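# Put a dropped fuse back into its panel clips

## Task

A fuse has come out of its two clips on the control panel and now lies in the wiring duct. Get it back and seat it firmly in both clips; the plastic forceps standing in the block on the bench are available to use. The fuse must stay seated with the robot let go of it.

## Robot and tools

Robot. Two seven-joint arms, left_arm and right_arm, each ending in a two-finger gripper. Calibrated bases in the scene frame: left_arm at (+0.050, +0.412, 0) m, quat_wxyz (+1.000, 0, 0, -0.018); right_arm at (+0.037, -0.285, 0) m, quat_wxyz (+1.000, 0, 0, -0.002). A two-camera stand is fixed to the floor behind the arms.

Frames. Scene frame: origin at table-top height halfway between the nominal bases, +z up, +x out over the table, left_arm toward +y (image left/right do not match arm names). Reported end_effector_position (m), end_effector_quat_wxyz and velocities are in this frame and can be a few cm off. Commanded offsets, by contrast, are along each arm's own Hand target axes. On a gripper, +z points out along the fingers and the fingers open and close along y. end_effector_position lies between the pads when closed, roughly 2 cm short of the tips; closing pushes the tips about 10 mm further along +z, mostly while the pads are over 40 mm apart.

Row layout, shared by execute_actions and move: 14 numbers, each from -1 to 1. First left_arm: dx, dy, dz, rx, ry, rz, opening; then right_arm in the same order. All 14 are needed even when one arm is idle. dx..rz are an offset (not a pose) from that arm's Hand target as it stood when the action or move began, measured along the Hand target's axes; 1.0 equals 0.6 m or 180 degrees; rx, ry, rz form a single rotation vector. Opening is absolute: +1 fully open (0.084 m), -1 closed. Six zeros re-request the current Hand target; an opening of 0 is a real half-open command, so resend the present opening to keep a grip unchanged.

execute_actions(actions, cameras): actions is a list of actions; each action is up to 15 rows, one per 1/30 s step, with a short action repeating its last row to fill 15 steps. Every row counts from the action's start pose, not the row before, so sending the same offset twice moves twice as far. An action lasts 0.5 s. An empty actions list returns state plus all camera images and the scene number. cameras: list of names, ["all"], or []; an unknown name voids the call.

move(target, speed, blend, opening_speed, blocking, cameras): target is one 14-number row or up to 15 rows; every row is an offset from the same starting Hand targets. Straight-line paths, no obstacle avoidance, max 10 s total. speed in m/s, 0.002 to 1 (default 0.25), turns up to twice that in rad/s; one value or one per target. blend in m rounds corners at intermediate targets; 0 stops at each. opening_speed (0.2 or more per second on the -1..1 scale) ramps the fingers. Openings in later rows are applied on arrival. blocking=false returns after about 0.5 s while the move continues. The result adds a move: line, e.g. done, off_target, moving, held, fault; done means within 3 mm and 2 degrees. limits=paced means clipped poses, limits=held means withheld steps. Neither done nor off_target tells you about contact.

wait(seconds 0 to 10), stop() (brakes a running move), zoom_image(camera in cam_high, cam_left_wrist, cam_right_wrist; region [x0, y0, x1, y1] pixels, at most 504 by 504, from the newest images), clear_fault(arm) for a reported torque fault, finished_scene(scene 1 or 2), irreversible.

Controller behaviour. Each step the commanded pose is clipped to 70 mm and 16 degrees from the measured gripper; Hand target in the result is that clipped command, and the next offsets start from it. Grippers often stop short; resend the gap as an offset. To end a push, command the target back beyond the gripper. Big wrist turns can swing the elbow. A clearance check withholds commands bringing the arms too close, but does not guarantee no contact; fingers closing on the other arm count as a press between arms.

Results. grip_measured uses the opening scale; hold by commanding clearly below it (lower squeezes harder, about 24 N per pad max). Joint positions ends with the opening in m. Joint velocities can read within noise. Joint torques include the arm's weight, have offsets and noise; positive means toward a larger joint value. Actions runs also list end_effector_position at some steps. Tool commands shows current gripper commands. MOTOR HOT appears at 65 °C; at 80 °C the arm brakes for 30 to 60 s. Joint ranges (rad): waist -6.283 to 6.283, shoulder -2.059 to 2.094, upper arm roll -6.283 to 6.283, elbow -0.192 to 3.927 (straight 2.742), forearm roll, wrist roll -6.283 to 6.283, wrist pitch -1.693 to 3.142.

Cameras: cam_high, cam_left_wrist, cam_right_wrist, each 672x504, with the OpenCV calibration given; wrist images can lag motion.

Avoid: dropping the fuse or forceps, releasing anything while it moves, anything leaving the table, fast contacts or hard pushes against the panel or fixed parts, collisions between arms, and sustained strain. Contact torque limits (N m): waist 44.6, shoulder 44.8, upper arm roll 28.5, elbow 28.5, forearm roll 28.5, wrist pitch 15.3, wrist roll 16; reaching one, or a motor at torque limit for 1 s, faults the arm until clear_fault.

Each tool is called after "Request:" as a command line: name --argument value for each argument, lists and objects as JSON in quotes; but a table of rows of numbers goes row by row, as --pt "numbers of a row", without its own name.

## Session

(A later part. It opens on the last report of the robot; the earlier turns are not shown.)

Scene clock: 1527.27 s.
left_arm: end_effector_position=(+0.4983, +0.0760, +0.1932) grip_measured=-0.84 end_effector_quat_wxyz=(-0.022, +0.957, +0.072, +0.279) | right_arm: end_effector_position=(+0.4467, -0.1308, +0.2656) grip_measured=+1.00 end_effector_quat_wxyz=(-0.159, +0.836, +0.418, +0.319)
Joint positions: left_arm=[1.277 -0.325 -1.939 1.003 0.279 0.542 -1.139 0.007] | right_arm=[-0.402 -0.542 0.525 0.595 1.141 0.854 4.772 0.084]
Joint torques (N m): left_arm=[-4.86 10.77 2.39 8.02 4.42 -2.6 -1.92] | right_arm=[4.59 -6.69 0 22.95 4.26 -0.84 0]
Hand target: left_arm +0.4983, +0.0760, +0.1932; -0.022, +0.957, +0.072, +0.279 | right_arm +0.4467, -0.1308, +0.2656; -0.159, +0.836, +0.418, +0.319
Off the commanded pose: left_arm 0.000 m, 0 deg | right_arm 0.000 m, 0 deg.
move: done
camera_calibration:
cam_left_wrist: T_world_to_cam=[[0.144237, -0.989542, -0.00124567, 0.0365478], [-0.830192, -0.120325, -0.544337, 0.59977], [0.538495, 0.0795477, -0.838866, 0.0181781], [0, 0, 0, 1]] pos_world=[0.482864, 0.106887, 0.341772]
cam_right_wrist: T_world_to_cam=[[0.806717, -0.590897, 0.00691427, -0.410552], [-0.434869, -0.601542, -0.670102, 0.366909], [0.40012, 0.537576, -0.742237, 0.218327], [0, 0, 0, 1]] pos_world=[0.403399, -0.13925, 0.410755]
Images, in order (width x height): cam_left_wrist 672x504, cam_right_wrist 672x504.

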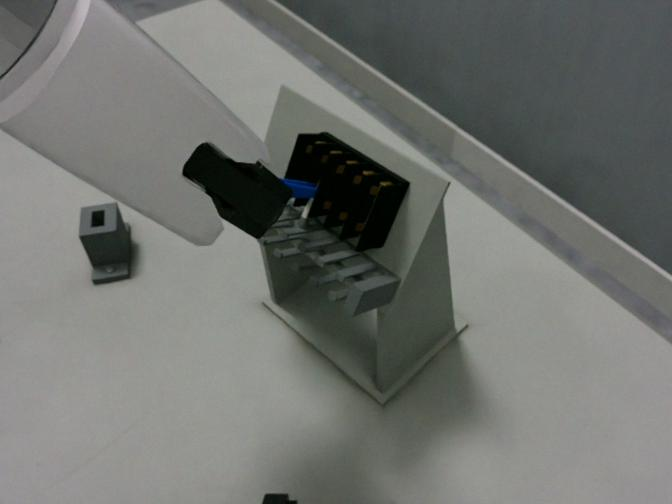

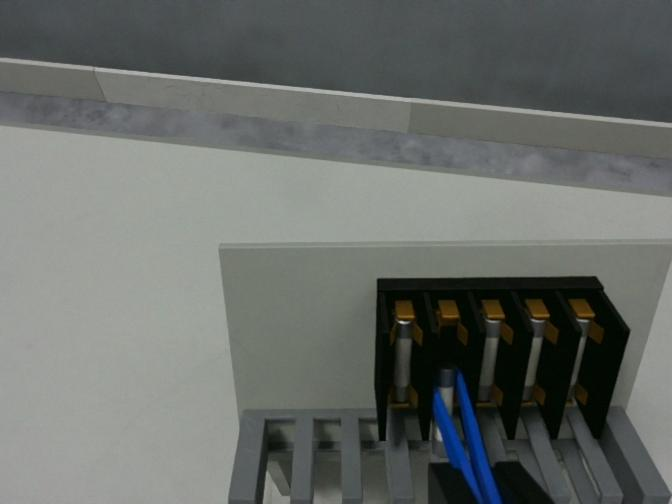

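Request:
move --pt "0 0 0 0 0 0 -1 0 0 0 0 0 0 1" --pt "0.0068 0 -0.0245 0 0 0 -1 0 0 0 0 0 0 1" --speed 0.05 --cameras '["cam_right_wrist","cam_left_wrist"]'

Request:
zoom_image --camera "cam_right_wrist" --region '[330, 304, 560, 504]'

Request:
zoom_image --camera "cam_left_wrist" --region '[230, 110, 390, 260]'

Scene clock: 1539.60 s.
left_arm: end_effector_position=(+0.4939, +0.0753, +0.2078) grip_measured=-0.87 end_effector_quat_wxyz=(-0.022, +0.957, +0.072, +0.279) | right_arm: end_effector_position=(+0.4467, -0.1308, +0.2656) grip_measured=+1.00 end_effector_quat_wxyz=(-0.159, +0.836, +0.418, +0.319)
Joint positions: left_arm=[1.218 -0.284 -1.892 1.013 0.32 0.588 -1.16 0.006] | right_arm=[-0.402 -0.542 0.525 0.595 1.141 0.854 4.772 0.084]
Joint torques (N m): left_arm=[-4.67 20.73 12.15 12.25 4.52 -0.53 -1.97] | right_arm=[4.83 -6.87 -0.42 22.93 4.1 -0.88 -0.34]
Hand target: left_arm +0.4939, +0.0753, +0.2078; -0.022, +0.957, +0.072, +0.279 | right_arm +0.4467, -0.1308, +0.2656; -0.159, +0.836, +0.418, +0.319
Off the commanded pose: left_arm 0.000 m, 0 deg | right_arm 0.000 m, 0 deg.
move: done
camera_calibration:
cam_left_wrist: T_world_to_cam=[[0.14423, -0.989543, -0.00123344, 0.0365072], [-0.830147, -0.120318, -0.544408, 0.603983], [0.538567, 0.0795436, -0.83882, 0.0328007], [0, 0, 0, 1]] pos_world=[0.478464, 0.106187, 0.356372]
cam_right_wrist: T_world_to_cam=[[0.806717, -0.590897, 0.00691427, -0.410552], [-0.434869, -0.601542, -0.670102, 0.366909], [0.40012, 0.537576, -0.742237, 0.218327], [0, 0, 0, 1]] pos_world=[0.403399, -0.13925, 0.410755]
Images, in order (width x height): cam_left_wrist 672x504, cam_right_wrist 672x504.

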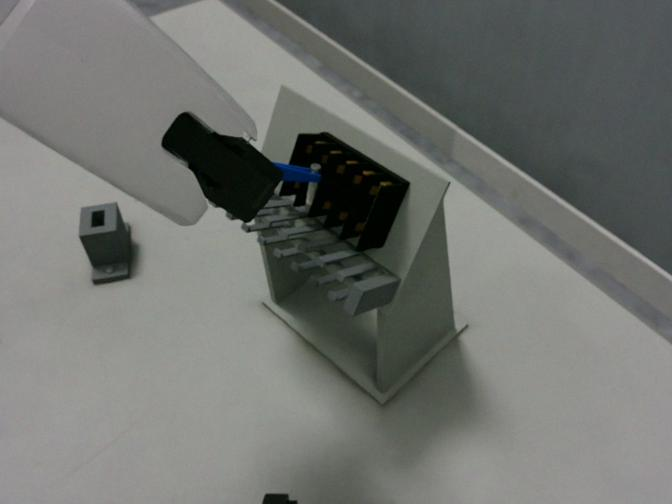

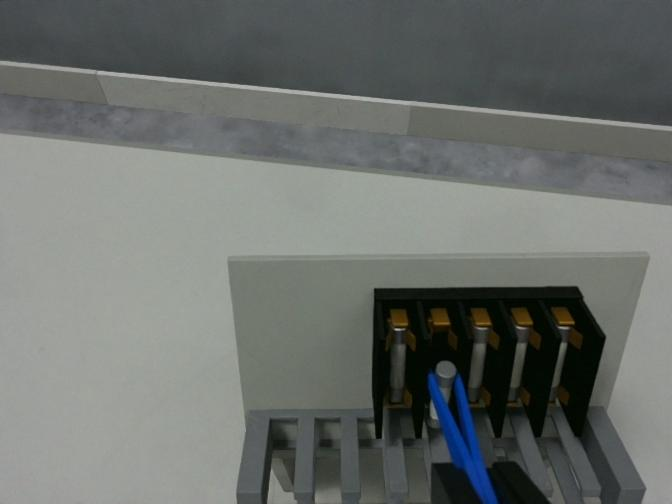

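Scaled by 2.191 from the camera's 672x504 image, which has a finer 960x720 frame.

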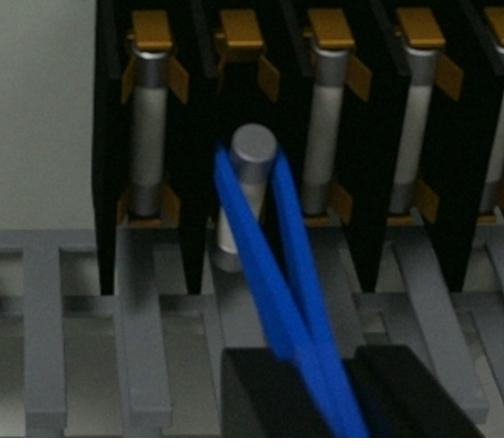

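Scaled by 3.150 from the camera's 672x504 image, which has a finer 960x720 frame.

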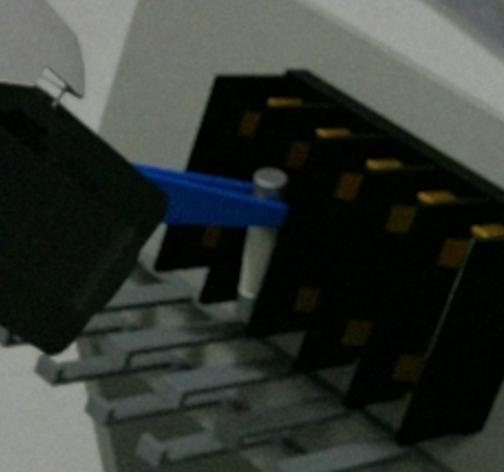

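Request:
move --target '[0.0168,0,-0.0102,0,-0.0556,0,-1,0,0,0,0,0,0,1]' --speed 0.08 --cameras '["cam_right_wrist","cam_left_wrist"]'

Request:
zoom_image --camera "cam_right_wrist" --region '[330, 304, 560, 504]'

Request:
zoom_image --camera "cam_left_wrist" --region '[230, 110, 390, 260]'

Scene clock: 1565.20 s.
left_arm: end_effector_position=(+0.4990, +0.0761, +0.2184) grip_measured=-0.87 end_effector_quat_wxyz=(-0.015, +0.978, +0.074, +0.195) | right_arm: end_effector_position=(+0.4467, -0.1308, +0.2656) grip_measured=+1.00 end_effector_quat_wxyz=(-0.159, +0.836, +0.418, +0.319)
Joint positions: left_arm=[1.425 -0.271 -2.054 1.149 0.084 0.762 -0.917 0.006] | right_arm=[-0.402 -0.542 0.525 0.595 1.141 0.854 4.772 0.084]
Joint torques (N m): left_arm=[3.84 13.8 1.69 14.12 -4.23 -0.63 2.14] | right_arm=[4.9 -6.61 -0.07 23.09 3.97 -1 -0.21]
Hand target: left_arm +0.4990, +0.0761, +0.2184; -0.015, +0.978, +0.074, +0.195 | right_arm +0.4467, -0.1308, +0.2656; -0.159, +0.836, +0.418, +0.319
Off the commanded pose: left_arm 0.000 m, 0 deg | right_arm 0.000 m, 0 deg.
move: done
camera_calibration:
cam_left_wrist: T_world_to_cam=[[0.144276, -0.989537, -0.000044297, 0.0363138], [-0.911048, -0.132815, -0.390322, 0.621751], [0.386232, 0.0563545, -0.920678, 0.134483], [0, 0, 0, 1]] pos_world=[0.509264, 0.110933, 0.366501]
cam_right_wrist: T_world_to_cam=[[0.806717, -0.590897, 0.00691427, -0.410552], [-0.434869, -0.601542, -0.670102, 0.366909], [0.40012, 0.537576, -0.742237, 0.218327], [0, 0, 0, 1]] pos_world=[0.403399, -0.13925, 0.410755]
Images, in order (width x height): cam_left_wrist 672x504, cam_right_wrist 672x504.

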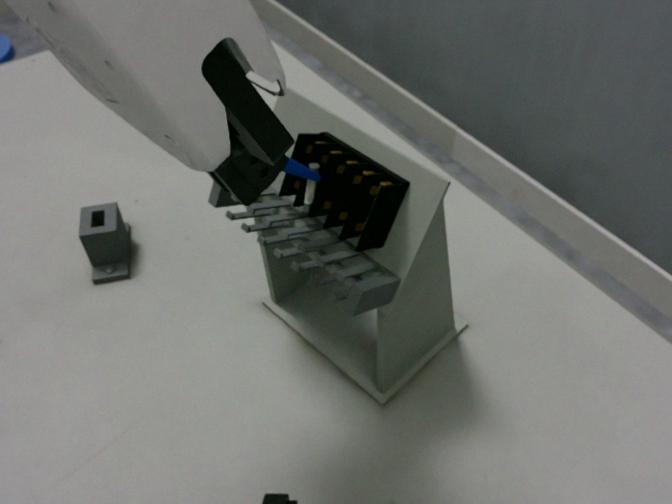

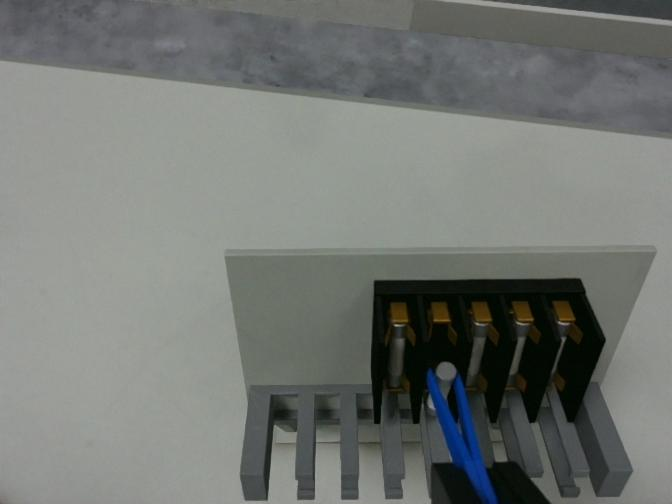

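Scaled by 2.191 from the camera's 672x504 image, which has a finer 960x720 frame.

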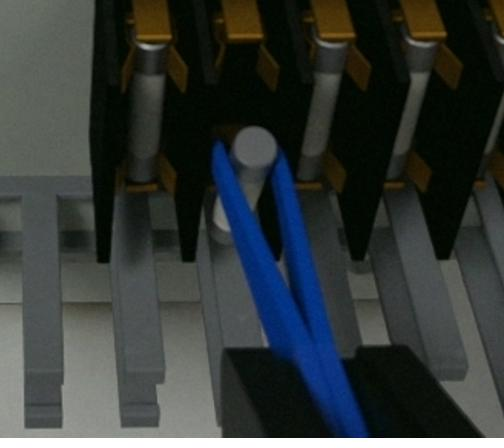

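Scaled by 3.150 from the camera's 672x504 image, which has a finer 960x720 frame.

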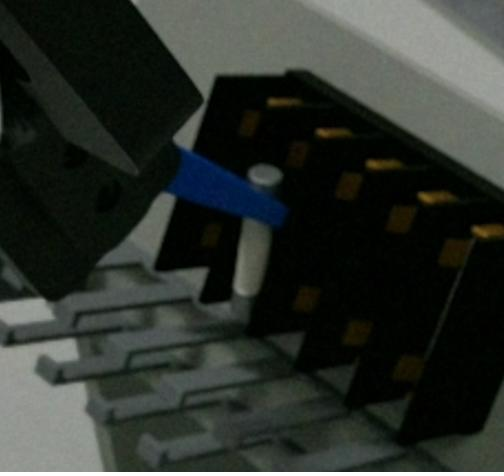

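Request:
move --target '[0.009,0,0.0078,0,0,0,-1,0,0,0,0,0,0,1]' --speed 0.04 --cameras '["cam_right_wrist","cam_left_wrist"]'

Request:
zoom_image --camera "cam_right_wrist" --region '[370, 304, 530, 464]'

Request:
zoom_image --camera "cam_left_wrist" --region '[230, 110, 390, 260]'

Scene clock: 1580.73 s.
left_arm: end_effector_position=(+0.5057, +0.0771, +0.2161) grip_measured=-0.87 end_effector_quat_wxyz=(-0.015, +0.978, +0.074, +0.195) | right_arm: end_effector_position=(+0.4467, -0.1308, +0.2656) grip_measured=+1.00 end_effector_quat_wxyz=(-0.159, +0.836, +0.418, +0.319)
Joint positions: left_arm=[1.456 -0.293 -2.071 1.161 0.056 0.755 -0.89 0.006] | right_arm=[-0.402 -0.542 0.525 0.595 1.141 0.854 4.772 0.084]
Joint torques (N m): left_arm=[3.98 14.72 2.36 14.26 -4.53 -3.08 2.11] | right_arm=[4.66 -6.6 -0.34 22.71 3.7 -0.69 -0.33]
Hand target: left_arm +0.5057, +0.0771, +0.2161; -0.015, +0.978, +0.074, +0.195 | right_arm +0.4467, -0.1308, +0.2656; -0.159, +0.836, +0.418, +0.319
Off the commanded pose: left_arm 0.000 m, 0 deg | right_arm 0.000 m, 0 deg.
move: done
camera_calibration:
cam_left_wrist: T_world_to_cam=[[0.144276, -0.989537, -0.000044297, 0.0363366], [-0.911048, -0.132815, -0.390322, 0.627129], [0.386232, 0.0563545, -0.920678, 0.129814], [0, 0, 0, 1]] pos_world=[0.515964, 0.111933, 0.364301]
cam_right_wrist: T_world_to_cam=[[0.806717, -0.590897, 0.00691427, -0.410552], [-0.434869, -0.601542, -0.670102, 0.366909], [0.40012, 0.537576, -0.742237, 0.218327], [0, 0, 0, 1]] pos_world=[0.403399, -0.13925, 0.410755]
Images, in order (width x height): cam_left_wrist 672x504, cam_right_wrist 672x504.

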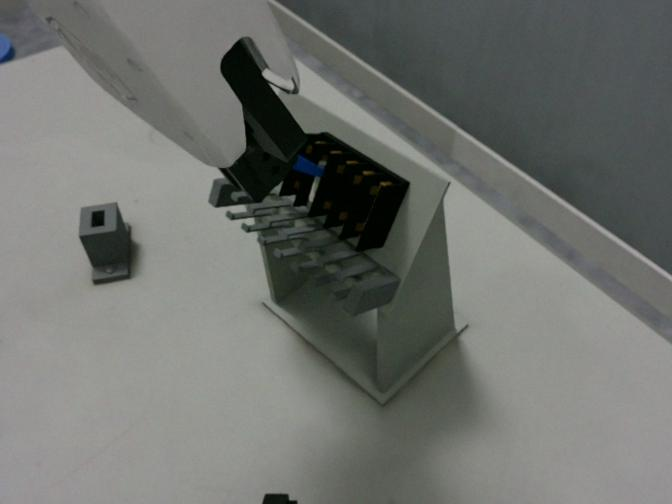

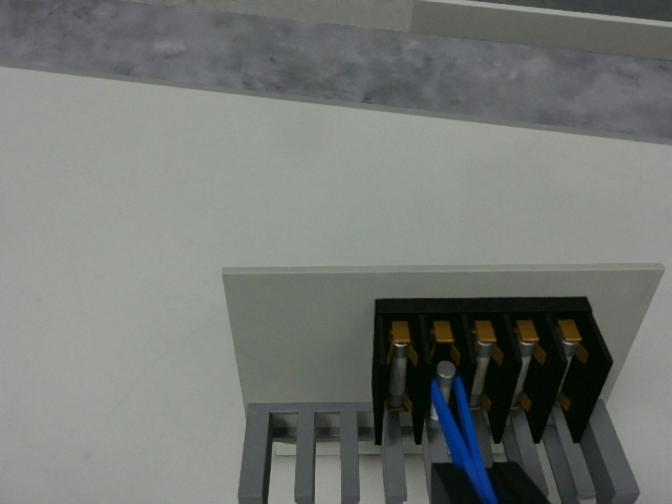

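Scaled by 3.150 from the camera's 672x504 image, which has a finer 960x720 frame.

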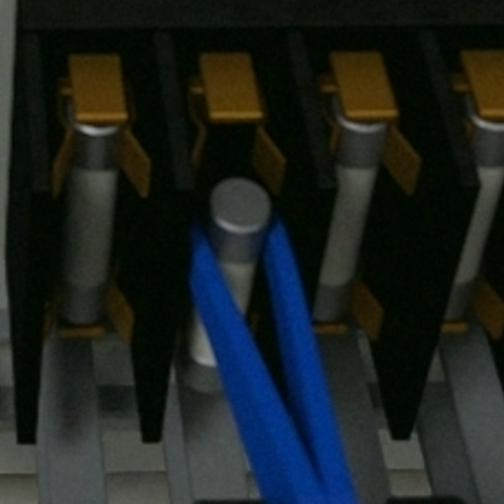

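Scaled by 3.150 from the camera's 672x504 image, which has a finer 960x720 frame.

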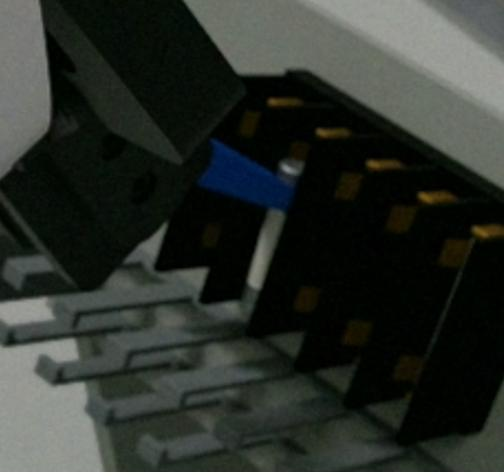

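Request:
move --target '[0.0049,0,0.0047,0,0,0,-1,0,0,0,0,0,0,1]' --speed 0.03 --cameras '["cam_right_wrist","cam_left_wrist"]'

Request:
zoom_image --camera "cam_right_wrist" --region '[370, 304, 530, 464]'

Request:
zoom_image --camera "cam_left_wrist" --region '[270, 130, 370, 230]'

Scene clock: 1590.77 s.
left_arm: end_effector_position=(+0.5095, +0.0777, +0.2146) grip_measured=-0.87 end_effector_quat_wxyz=(-0.015, +0.978, +0.074, +0.195) | right_arm: end_effector_position=(+0.4467, -0.1308, +0.2656) grip_measured=+1.00 end_effector_quat_wxyz=(-0.159, +0.836, +0.418, +0.319)
Joint positions: left_arm=[1.475 -0.305 -2.08 1.168 0.041 0.751 -0.876 0.006] | right_arm=[-0.402 -0.542 0.525 0.595 1.141 0.854 4.772 0.084]
Joint torques (N m): left_arm=[4.1 15.04 2.3 14.12 -4.44 -3.05 2.2] | right_arm=[5.07 -7.11 -0.13 22.75 3.86 -1.08 -0.37]
Hand target: left_arm +0.5095, +0.0777, +0.2146; -0.015, +0.978, +0.074, +0.195 | right_arm +0.4467, -0.1308, +0.2656; -0.159, +0.836, +0.418, +0.319
Off the commanded pose: left_arm 0.000 m, 0 deg | right_arm 0.000 m, 0 deg.
move: done
camera_calibration:
cam_left_wrist: T_world_to_cam=[[0.144276, -0.989537, -0.000044297, 0.0363964], [-0.911048, -0.132815, -0.390322, 0.629994], [0.386232, 0.0563545, -0.920678, 0.12697], [0, 0, 0, 1]] pos_world=[0.519664, 0.112533, 0.362801]
cam_right_wrist: T_world_to_cam=[[0.806717, -0.590897, 0.00691427, -0.410552], [-0.434869, -0.601542, -0.670102, 0.366909], [0.40012, 0.537576, -0.742237, 0.218327], [0, 0, 0, 1]] pos_world=[0.403399, -0.13925, 0.410755]
Images, in order (width x height): cam_left_wrist 672x504, cam_right_wrist 672x504.

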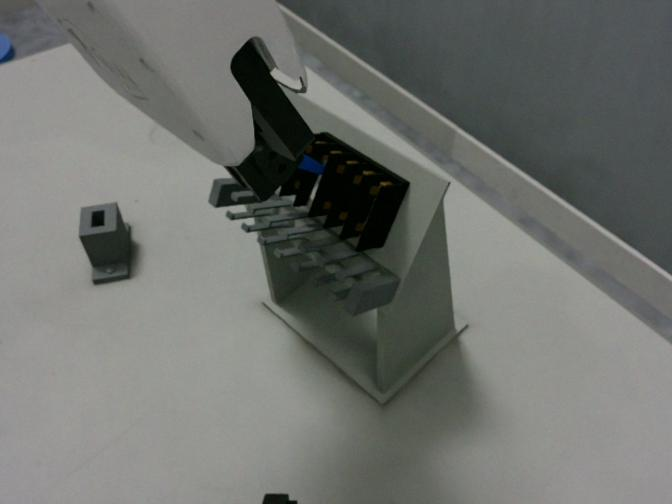

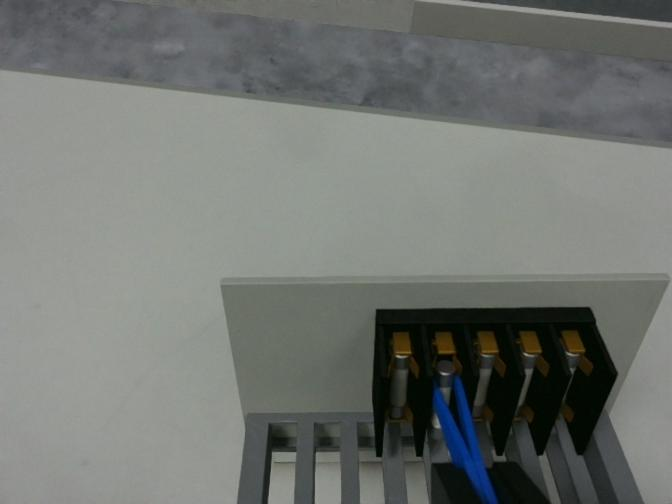

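Scaled by 3.150 from the camera's 672x504 image, which has a finer 960x720 frame.

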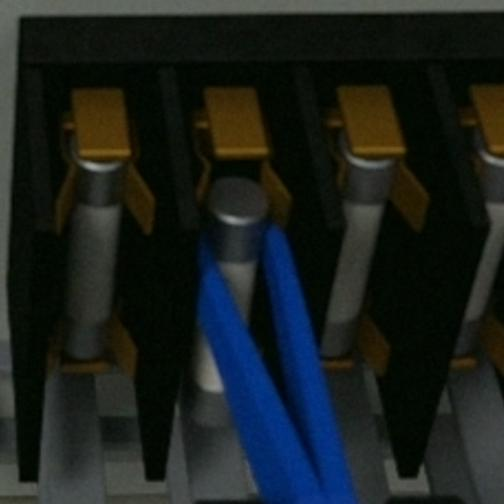

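Scaled by 5.040 from the camera's 672x504 image, which has a finer 960x720 frame.

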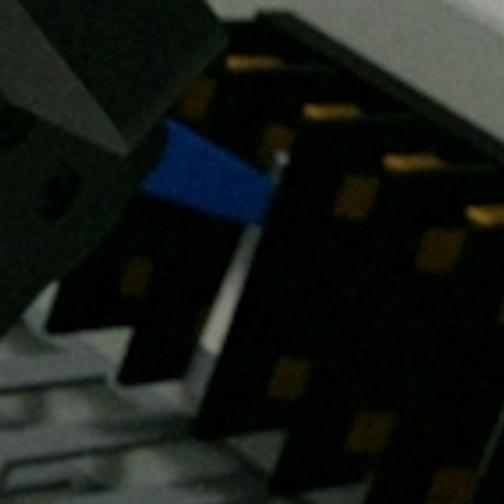

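Request:
move --target '[0.0041,0,0.0053,0,0,0,-1,0,0,0,0,0,0,1]' --speed 0.03 --cameras '["cam_right_wrist","cam_left_wrist"]'

Request:
zoom_image --camera "cam_right_wrist" --region '[370, 304, 530, 464]'

Request:
zoom_image --camera "cam_left_wrist" --region '[270, 130, 370, 230]'

Scene clock: 1605.50 s.
left_arm: end_effector_position=(+0.5129, +0.0782, +0.2126) grip_measured=-0.87 end_effector_quat_wxyz=(-0.015, +0.978, +0.074, +0.195) | right_arm: end_effector_position=(+0.4467, -0.1308, +0.2656) grip_measured=+1.00 end_effector_quat_wxyz=(-0.159, +0.836, +0.418, +0.319)
Joint positions: left_arm=[1.492 -0.317 -2.09 1.174 0.026 0.746 -0.862 0.006] | right_arm=[-0.402 -0.542 0.525 0.595 1.141 0.854 4.772 0.084]
Joint torques (N m): left_arm=[5.35 15.92 5.3 14.91 -3.63 -3.81 2.09] | right_arm=[4.12 -6.69 -0.01 22.75 3.96 -0.79 -0.31]
Hand target: left_arm +0.5129, +0.0782, +0.2126; -0.015, +0.978, +0.074, +0.195 | right_arm +0.4467, -0.1308, +0.2656; -0.159, +0.836, +0.418, +0.319
Off the commanded pose: left_arm 0.000 m, 0 deg | right_arm 0.000 m, 0 deg.
move: done
camera_calibration:
cam_left_wrist: T_world_to_cam=[[0.144281, -0.989537, -0.0000576753, 0.0363882], [-0.911084, -0.13282, -0.390237, 0.632458], [0.386147, 0.0563566, -0.920714, 0.123806], [0, 0, 0, 1]] pos_world=[0.523165, 0.113033, 0.3608]
cam_right_wrist: T_world_to_cam=[[0.806717, -0.590897, 0.00691427, -0.410552], [-0.434869, -0.601542, -0.670102, 0.366909], [0.40012, 0.537576, -0.742237, 0.218327], [0, 0, 0, 1]] pos_world=[0.403399, -0.13925, 0.410755]
Images, in order (width x height): cam_left_wrist 672x504, cam_right_wrist 672x504.

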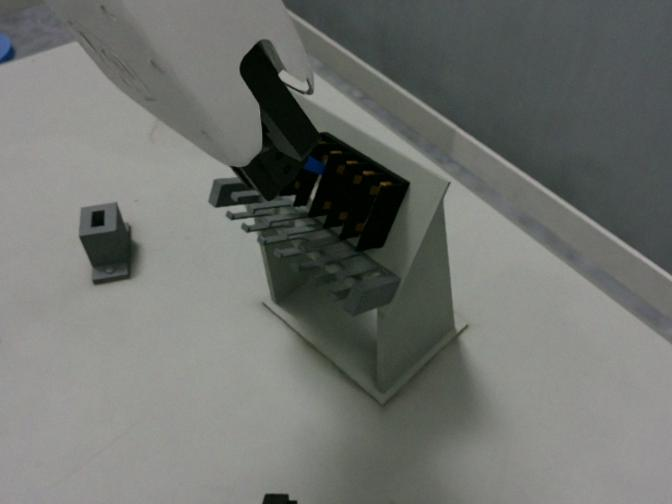

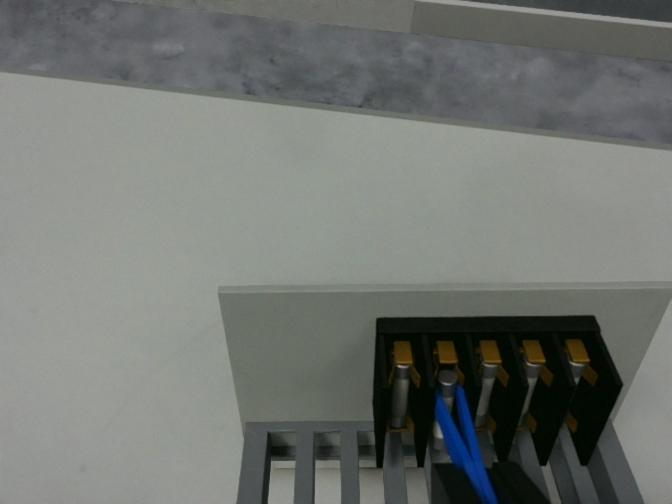

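Scaled by 3.150 from the camera's 672x504 image, which has a finer 960x720 frame.

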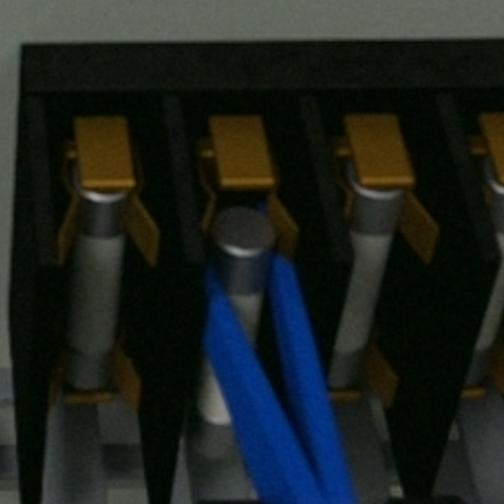

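Scaled by 5.040 from the camera's 672x504 image, which has a finer 960x720 frame.

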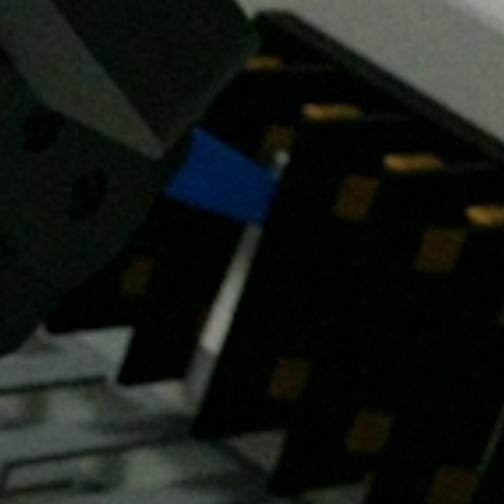

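Request:
move --pt "-0.0015 0 -0.0052 0 0 0 -1 0 0 0 0 0 0 1" --pt "0.0056 0 0.0041 0 0 0 -1 0 0 0 0 0 0 1" --speed 0.03 --cameras '["cam_right_wrist","cam_left_wrist"]'

Request:
zoom_image --camera "cam_right_wrist" --region '[370, 304, 530, 464]'

Request:
zoom_image --camera "cam_left_wrist" --region '[270, 130, 370, 230]'

Scene clock: 1635.33 s.
left_arm: end_effector_position=(+0.5169, +0.0787, +0.2118) grip_measured=-0.87 end_effector_quat_wxyz=(-0.015, +0.978, +0.074, +0.195) | right_arm: end_effector_position=(+0.4467, -0.1308, +0.2656) grip_measured=+1.00 end_effector_quat_wxyz=(-0.159, +0.836, +0.418, +0.319)
Joint positions: left_arm=[1.509 -0.329 -2.099 1.183 0.011 0.743 -0.847 0.006] | right_arm=[-0.402 -0.542 0.525 0.595 1.141 0.854 4.772 0.084]
Joint torques (N m): left_arm=[13.38 1.44 14.6 4.39 -2.24 -2.04 2.07] | right_arm=[4.58 -6.61 -0.32 22.87 3.95 -1.02 -0.45]
Hand target: left_arm +0.5169, +0.0788, +0.2117; -0.015, +0.978, +0.074, +0.195 | right_arm +0.4467, -0.1308, +0.2656; -0.159, +0.836, +0.418, +0.319
Off the commanded pose: left_arm 0.000 m, 0 deg | right_arm 0.000 m, 0 deg.
move: done
camera_calibration:
cam_left_wrist: T_world_to_cam=[[0.144078, -0.989566, 0.000225797, 0.0363144], [-0.911004, -0.132728, -0.390454, 0.635843], [0.38641, 0.05605, -0.920622, 0.121268], [0, 0, 0, 1]] pos_world=[0.527164, 0.113533, 0.359901]
cam_right_wrist: T_world_to_cam=[[0.806717, -0.590897, 0.00691427, -0.410552], [-0.434869, -0.601542, -0.670102, 0.366909], [0.40012, 0.537576, -0.742237, 0.218327], [0, 0, 0, 1]] pos_world=[0.403399, -0.13925, 0.410755]
Images, in order (width x height): cam_left_wrist 672x504, cam_right_wrist 672x504.

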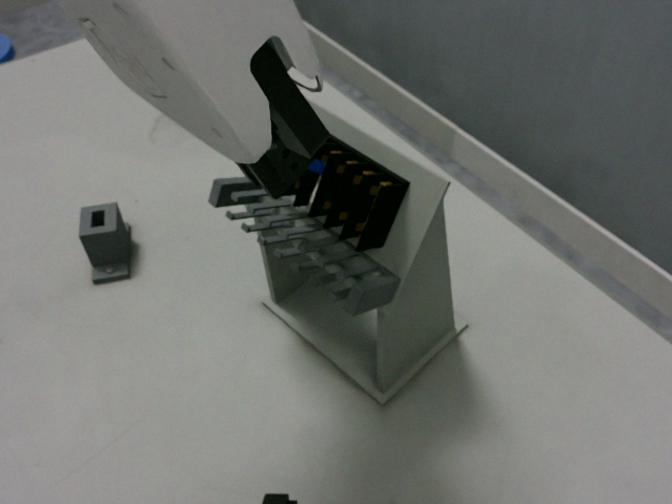

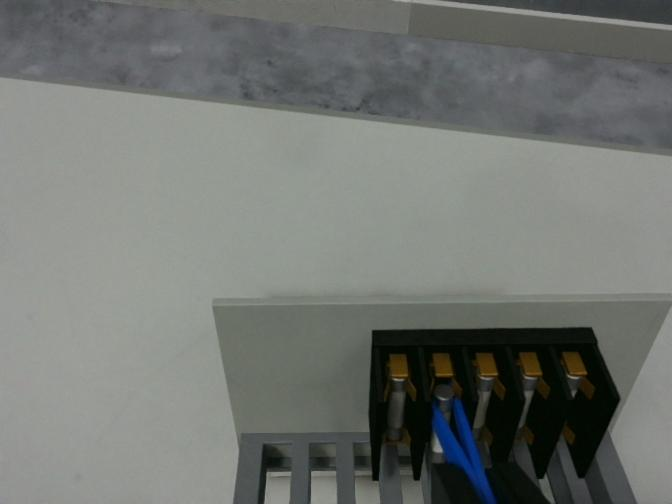

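Scaled by 3.150 from the camera's 672x504 image, which has a finer 960x720 frame.

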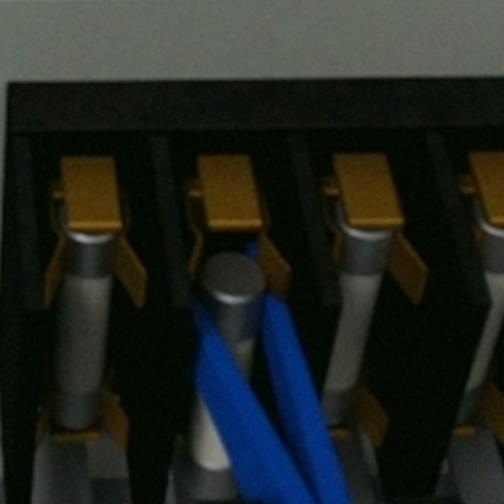

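Scaled by 5.040 from the camera's 672x504 image, which has a finer 960x720 frame.

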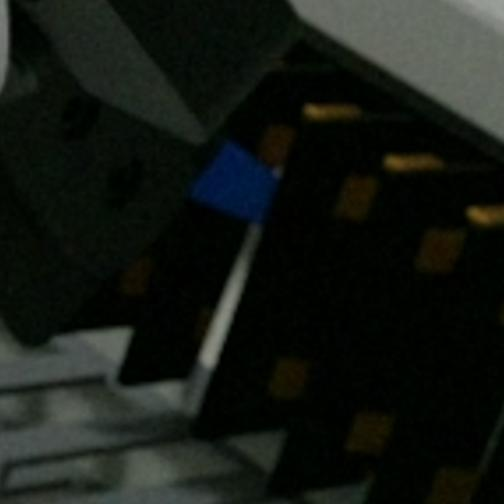

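Request:
move --pt "-0.0041 0 -0.0053 0 0 0 -1 0 0 0 0 0 0 1" --pt "0.0003 0 -0.0086 0 0 0 -1 0 0 0 0 0 0 1" --pt "0.0049 0 -0.0026 0 0 0 -1 0 0 0 0 0 0 1" --speed 0.03 --cameras '["cam_right_wrist","cam_left_wrist"]'

Request:
zoom_image --camera "cam_right_wrist" --region '[370, 304, 530, 464]'

Request:
zoom_image --camera "cam_left_wrist" --region '[270, 130, 370, 230]'

Scene clock: 1670.47 s.
left_arm: end_effector_position=(+0.5189, +0.0788, +0.2144) grip_measured=-0.87 end_effector_quat_wxyz=(-0.015, +0.978, +0.074, +0.195) | right_arm: end_effector_position=(+0.4467, -0.1308, +0.2656) grip_measured=+1.00 end_effector_quat_wxyz=(-0.159, +0.836, +0.418, +0.319)
Joint positions: left_arm=[1.515 -0.33 -2.1 1.192 0.008 0.75 -0.84 0.006] | right_arm=[-0.402 -0.542 0.525 0.595 1.141 0.854 4.772 0.084]
Joint torques (N m): left_arm=[14.98 0.67 17.05 3.57 -1.65 -2.16 2.29] | right_arm=[4.61 -6.04 -0.36 23.02 4.04 -1.06 -0.43]
Hand target: left_arm +0.5190, +0.0791, +0.2142; -0.015, +0.978, +0.074, +0.195 | right_arm +0.4467, -0.1308, +0.2656; -0.159, +0.836, +0.418, +0.319
Off the commanded pose: left_arm 0.000 m, 0 deg | right_arm 0.000 m, 0 deg.
move: done
camera_calibration:
cam_left_wrist: T_world_to_cam=[[0.143773, -0.989611, 0.000421662, 0.0363181], [-0.911049, -0.132526, -0.390417, 0.638733], [0.386417, 0.0557474, -0.920638, 0.123005], [0, 0, 0, 1]] pos_world=[0.529165, 0.113732, 0.362601]
cam_right_wrist: T_world_to_cam=[[0.806717, -0.590897, 0.00691427, -0.410552], [-0.434869, -0.601542, -0.670102, 0.366909], [0.40012, 0.537576, -0.742237, 0.218327], [0, 0, 0, 1]] pos_world=[0.403399, -0.13925, 0.410755]
Images, in order (width x height): cam_left_wrist 672x504, cam_right_wrist 672x504.

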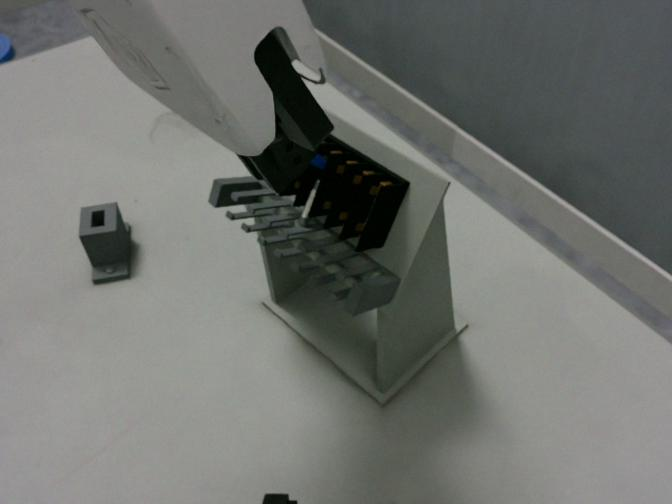

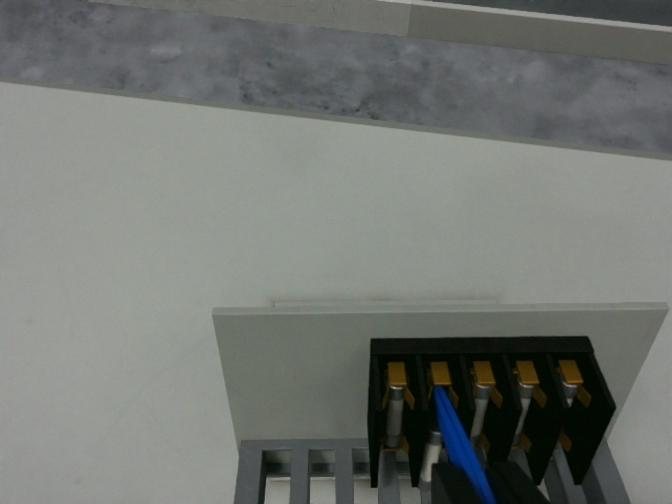

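Scaled by 3.150 from the camera's 672x504 image, which has a finer 960x720 frame.

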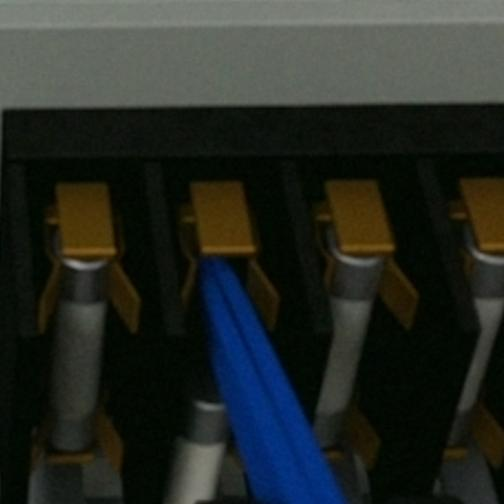

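Scaled by 5.040 from the camera's 672x504 image, which has a finer 960x720 frame.

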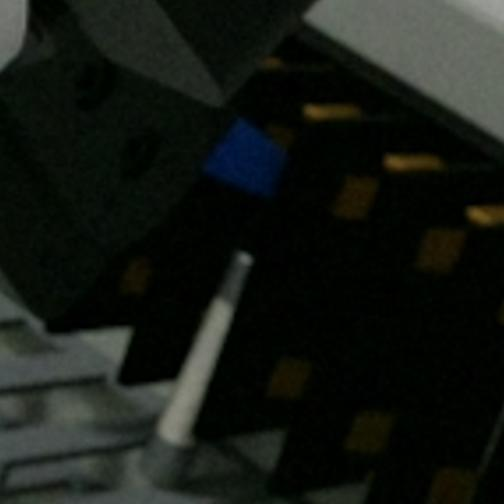

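Request:
move --target '[-0.0203,0,-0.0264,0,0,0,-1,0,0,0,0,0,0,1]' --speed 0.08 --cameras '["cam_right_wrist","cam_left_wrist"]'

Request:
zoom_image --camera "cam_right_wrist" --region '[330, 264, 560, 494]'

Request:
zoom_image --camera "cam_left_wrist" --region '[230, 100, 390, 260]'

Scene clock: 1685.00 s.
left_arm: end_effector_position=(+0.5019, +0.0765, +0.2242) grip_measured=-0.87 end_effector_quat_wxyz=(-0.015, +0.978, +0.074, +0.195) | right_arm: end_effector_position=(+0.4467, -0.1308, +0.2656) grip_measured=+1.00 end_effector_quat_wxyz=(-0.159, +0.836, +0.418, +0.319)
Joint positions: left_arm=[1.433 -0.268 -2.057 1.165 0.083 0.777 -0.91 0.006] | right_arm=[-0.402 -0.542 0.525 0.595 1.141 0.854 4.772 0.084]
Joint torques (N m): left_arm=[-4.59 24.79 11.69 9.33 4.78 -0.5 -1.92] | right_arm=[3.77 -6.41 -0.29 23 3.93 -0.93 -0.34]
Hand target: left_arm +0.5019, +0.0765, +0.2242; -0.015, +0.978, +0.074, +0.195 | right_arm +0.4467, -0.1308, +0.2656; -0.159, +0.836, +0.418, +0.319
Off the commanded pose: left_arm 0.000 m, 0 deg | right_arm 0.000 m, 0 deg.
move: done
camera_calibration:
cam_left_wrist: T_world_to_cam=[[0.144318, -0.989531, -0.000149432, 0.0363084], [-0.911079, -0.132817, -0.39025, 0.626699], [0.386145, 0.0564563, -0.920709, 0.138725], [0, 0, 0, 1]] pos_world=[0.512165, 0.111333, 0.3723]
cam_right_wrist: T_world_to_cam=[[0.806717, -0.590897, 0.00691427, -0.410552], [-0.434869, -0.601542, -0.670102, 0.366909], [0.40012, 0.537576, -0.742237, 0.218327], [0, 0, 0, 1]] pos_world=[0.403399, -0.13925, 0.410755]
Images, in order (width x height): cam_left_wrist 672x504, cam_right_wrist 672x504.

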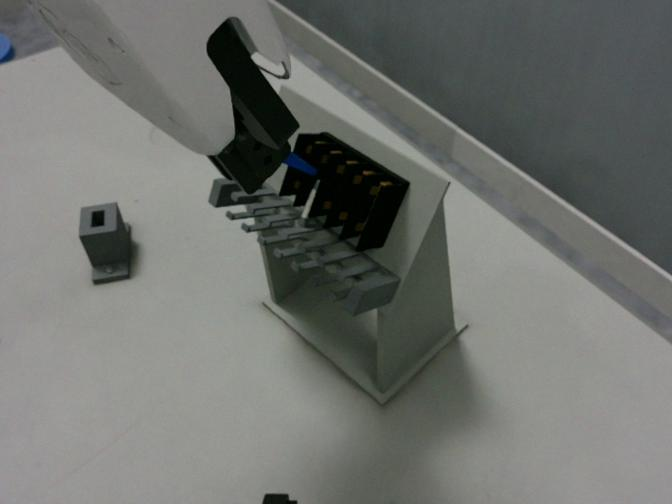

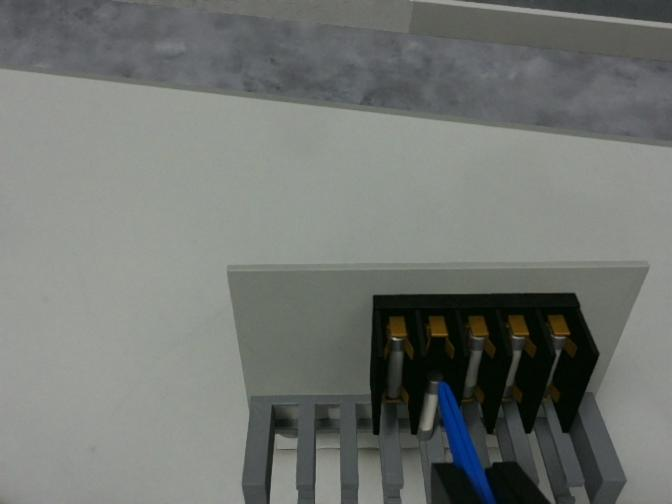

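Scaled by 2.191 from the camera's 672x504 image, which has a finer 960x720 frame.

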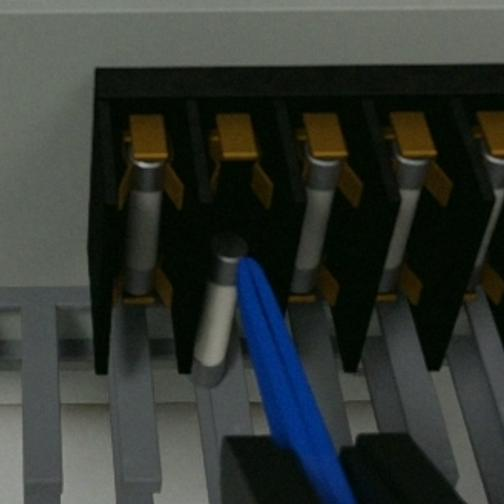

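Scaled by 3.150 from the camera's 672x504 image, which has a finer 960x720 frame.

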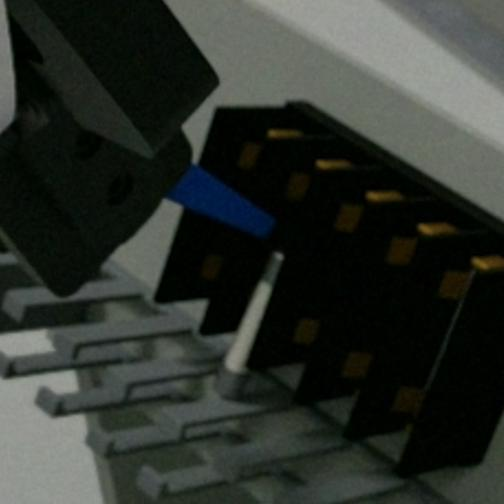

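Request:
move --pt "0 0 -0.08 0 0 0 -1 0 0 0 0 0 0 1" --pt "-0.0488 -0.346 0.032 -0.0137 -0.1976 0.1802 -1 0 0 0 0 0 0 1" --pt "-0.0868 -0.346 0.124 -0.0137 -0.1976 0.1802 -1 0 0 0 0 0 0 1" --speed '[0.2,0.3,0.15]' --blend '[0.02,0.02,0]' --cameras '["cam_right_wrist","cam_high"]'

Request:
zoom_image --camera "cam_right_wrist" --region '[330, 264, 570, 504]'

Request:
zoom_image --camera "cam_high" --region '[320, 240, 420, 340]'

Scene clock: 1764.80 s.
left_arm: end_effector_position=(+0.4513, +0.2789, +0.1357) grip_measured=-0.87 end_effector_quat_wxyz=(-0.025, +0.972, -0.201, -0.119) | right_arm: end_effector_position=(+0.4467, -0.1308, +0.2656) grip_measured=+1.00 end_effector_quat_wxyz=(-0.159, +0.836, +0.418, +0.319)
Joint positions: left_arm=[1.728 -0.352 -1.94 1.051 -0.307 1.188 0.33 0.006] | right_arm=[-0.402 -0.542 0.525 0.595 1.141 0.854 4.772 0.084]
Joint torques (N m): left_arm=[4.13 11.71 3.5 12.63 -4.08 0.27 2.16] | right_arm=[4.15 -5.82 -0.32 22.71 4.24 -1.08 -0.38]
Hand target: left_arm +0.4512, +0.2789, +0.1357; -0.025, +0.972, -0.201, -0.119 | right_arm +0.4467, -0.1308, +0.2656; -0.159, +0.836, +0.418, +0.319
Off the commanded pose: left_arm 0.000 m, 0 deg | right_arm 0.000 m, 0 deg.
move: done
camera_calibration:
cam_right_wrist: T_world_to_cam=[[0.806717, -0.590897, 0.00691427, -0.410552], [-0.434869, -0.601542, -0.670102, 0.366909], [0.40012, 0.537576, -0.742237, 0.218327], [0, 0, 0, 1]] pos_world=[0.403399, -0.13925, 0.410755]
Images, in order (width x height): cam_high 672x504, cam_right_wrist 672x504.

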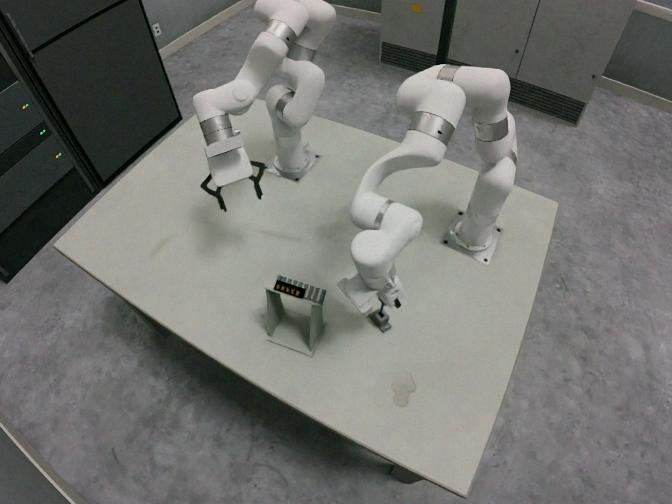

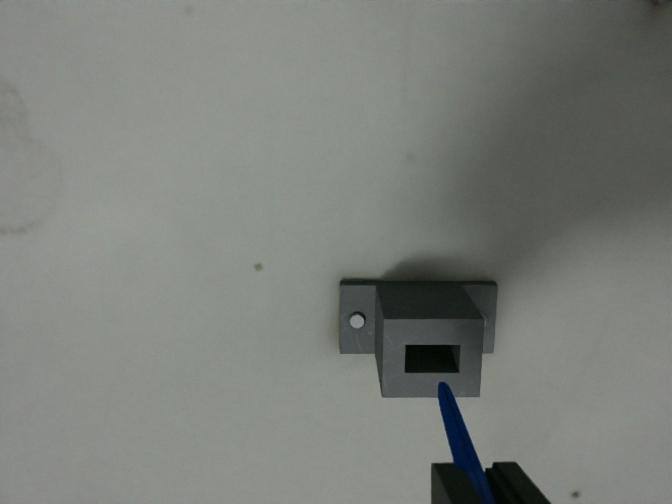

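Scaled by 2.100 from the camera's 672x504 image, which has a finer 960x720 frame.

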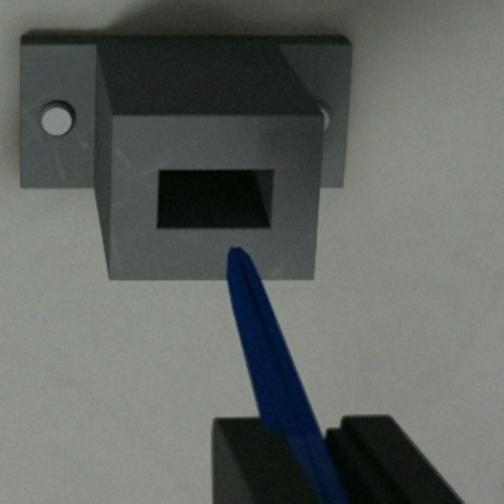

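Scaled by 5.040 from the camera's 672x504 image, which has a finer 960x720 frame.

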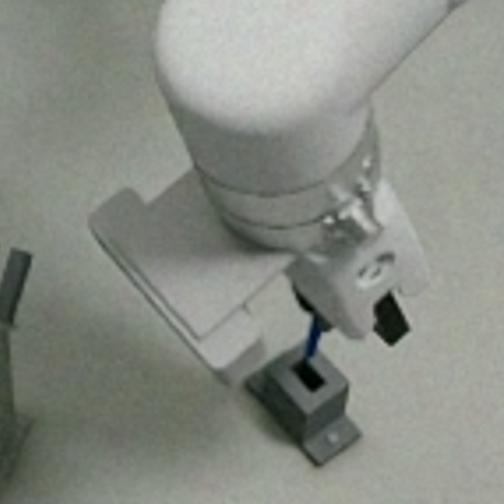

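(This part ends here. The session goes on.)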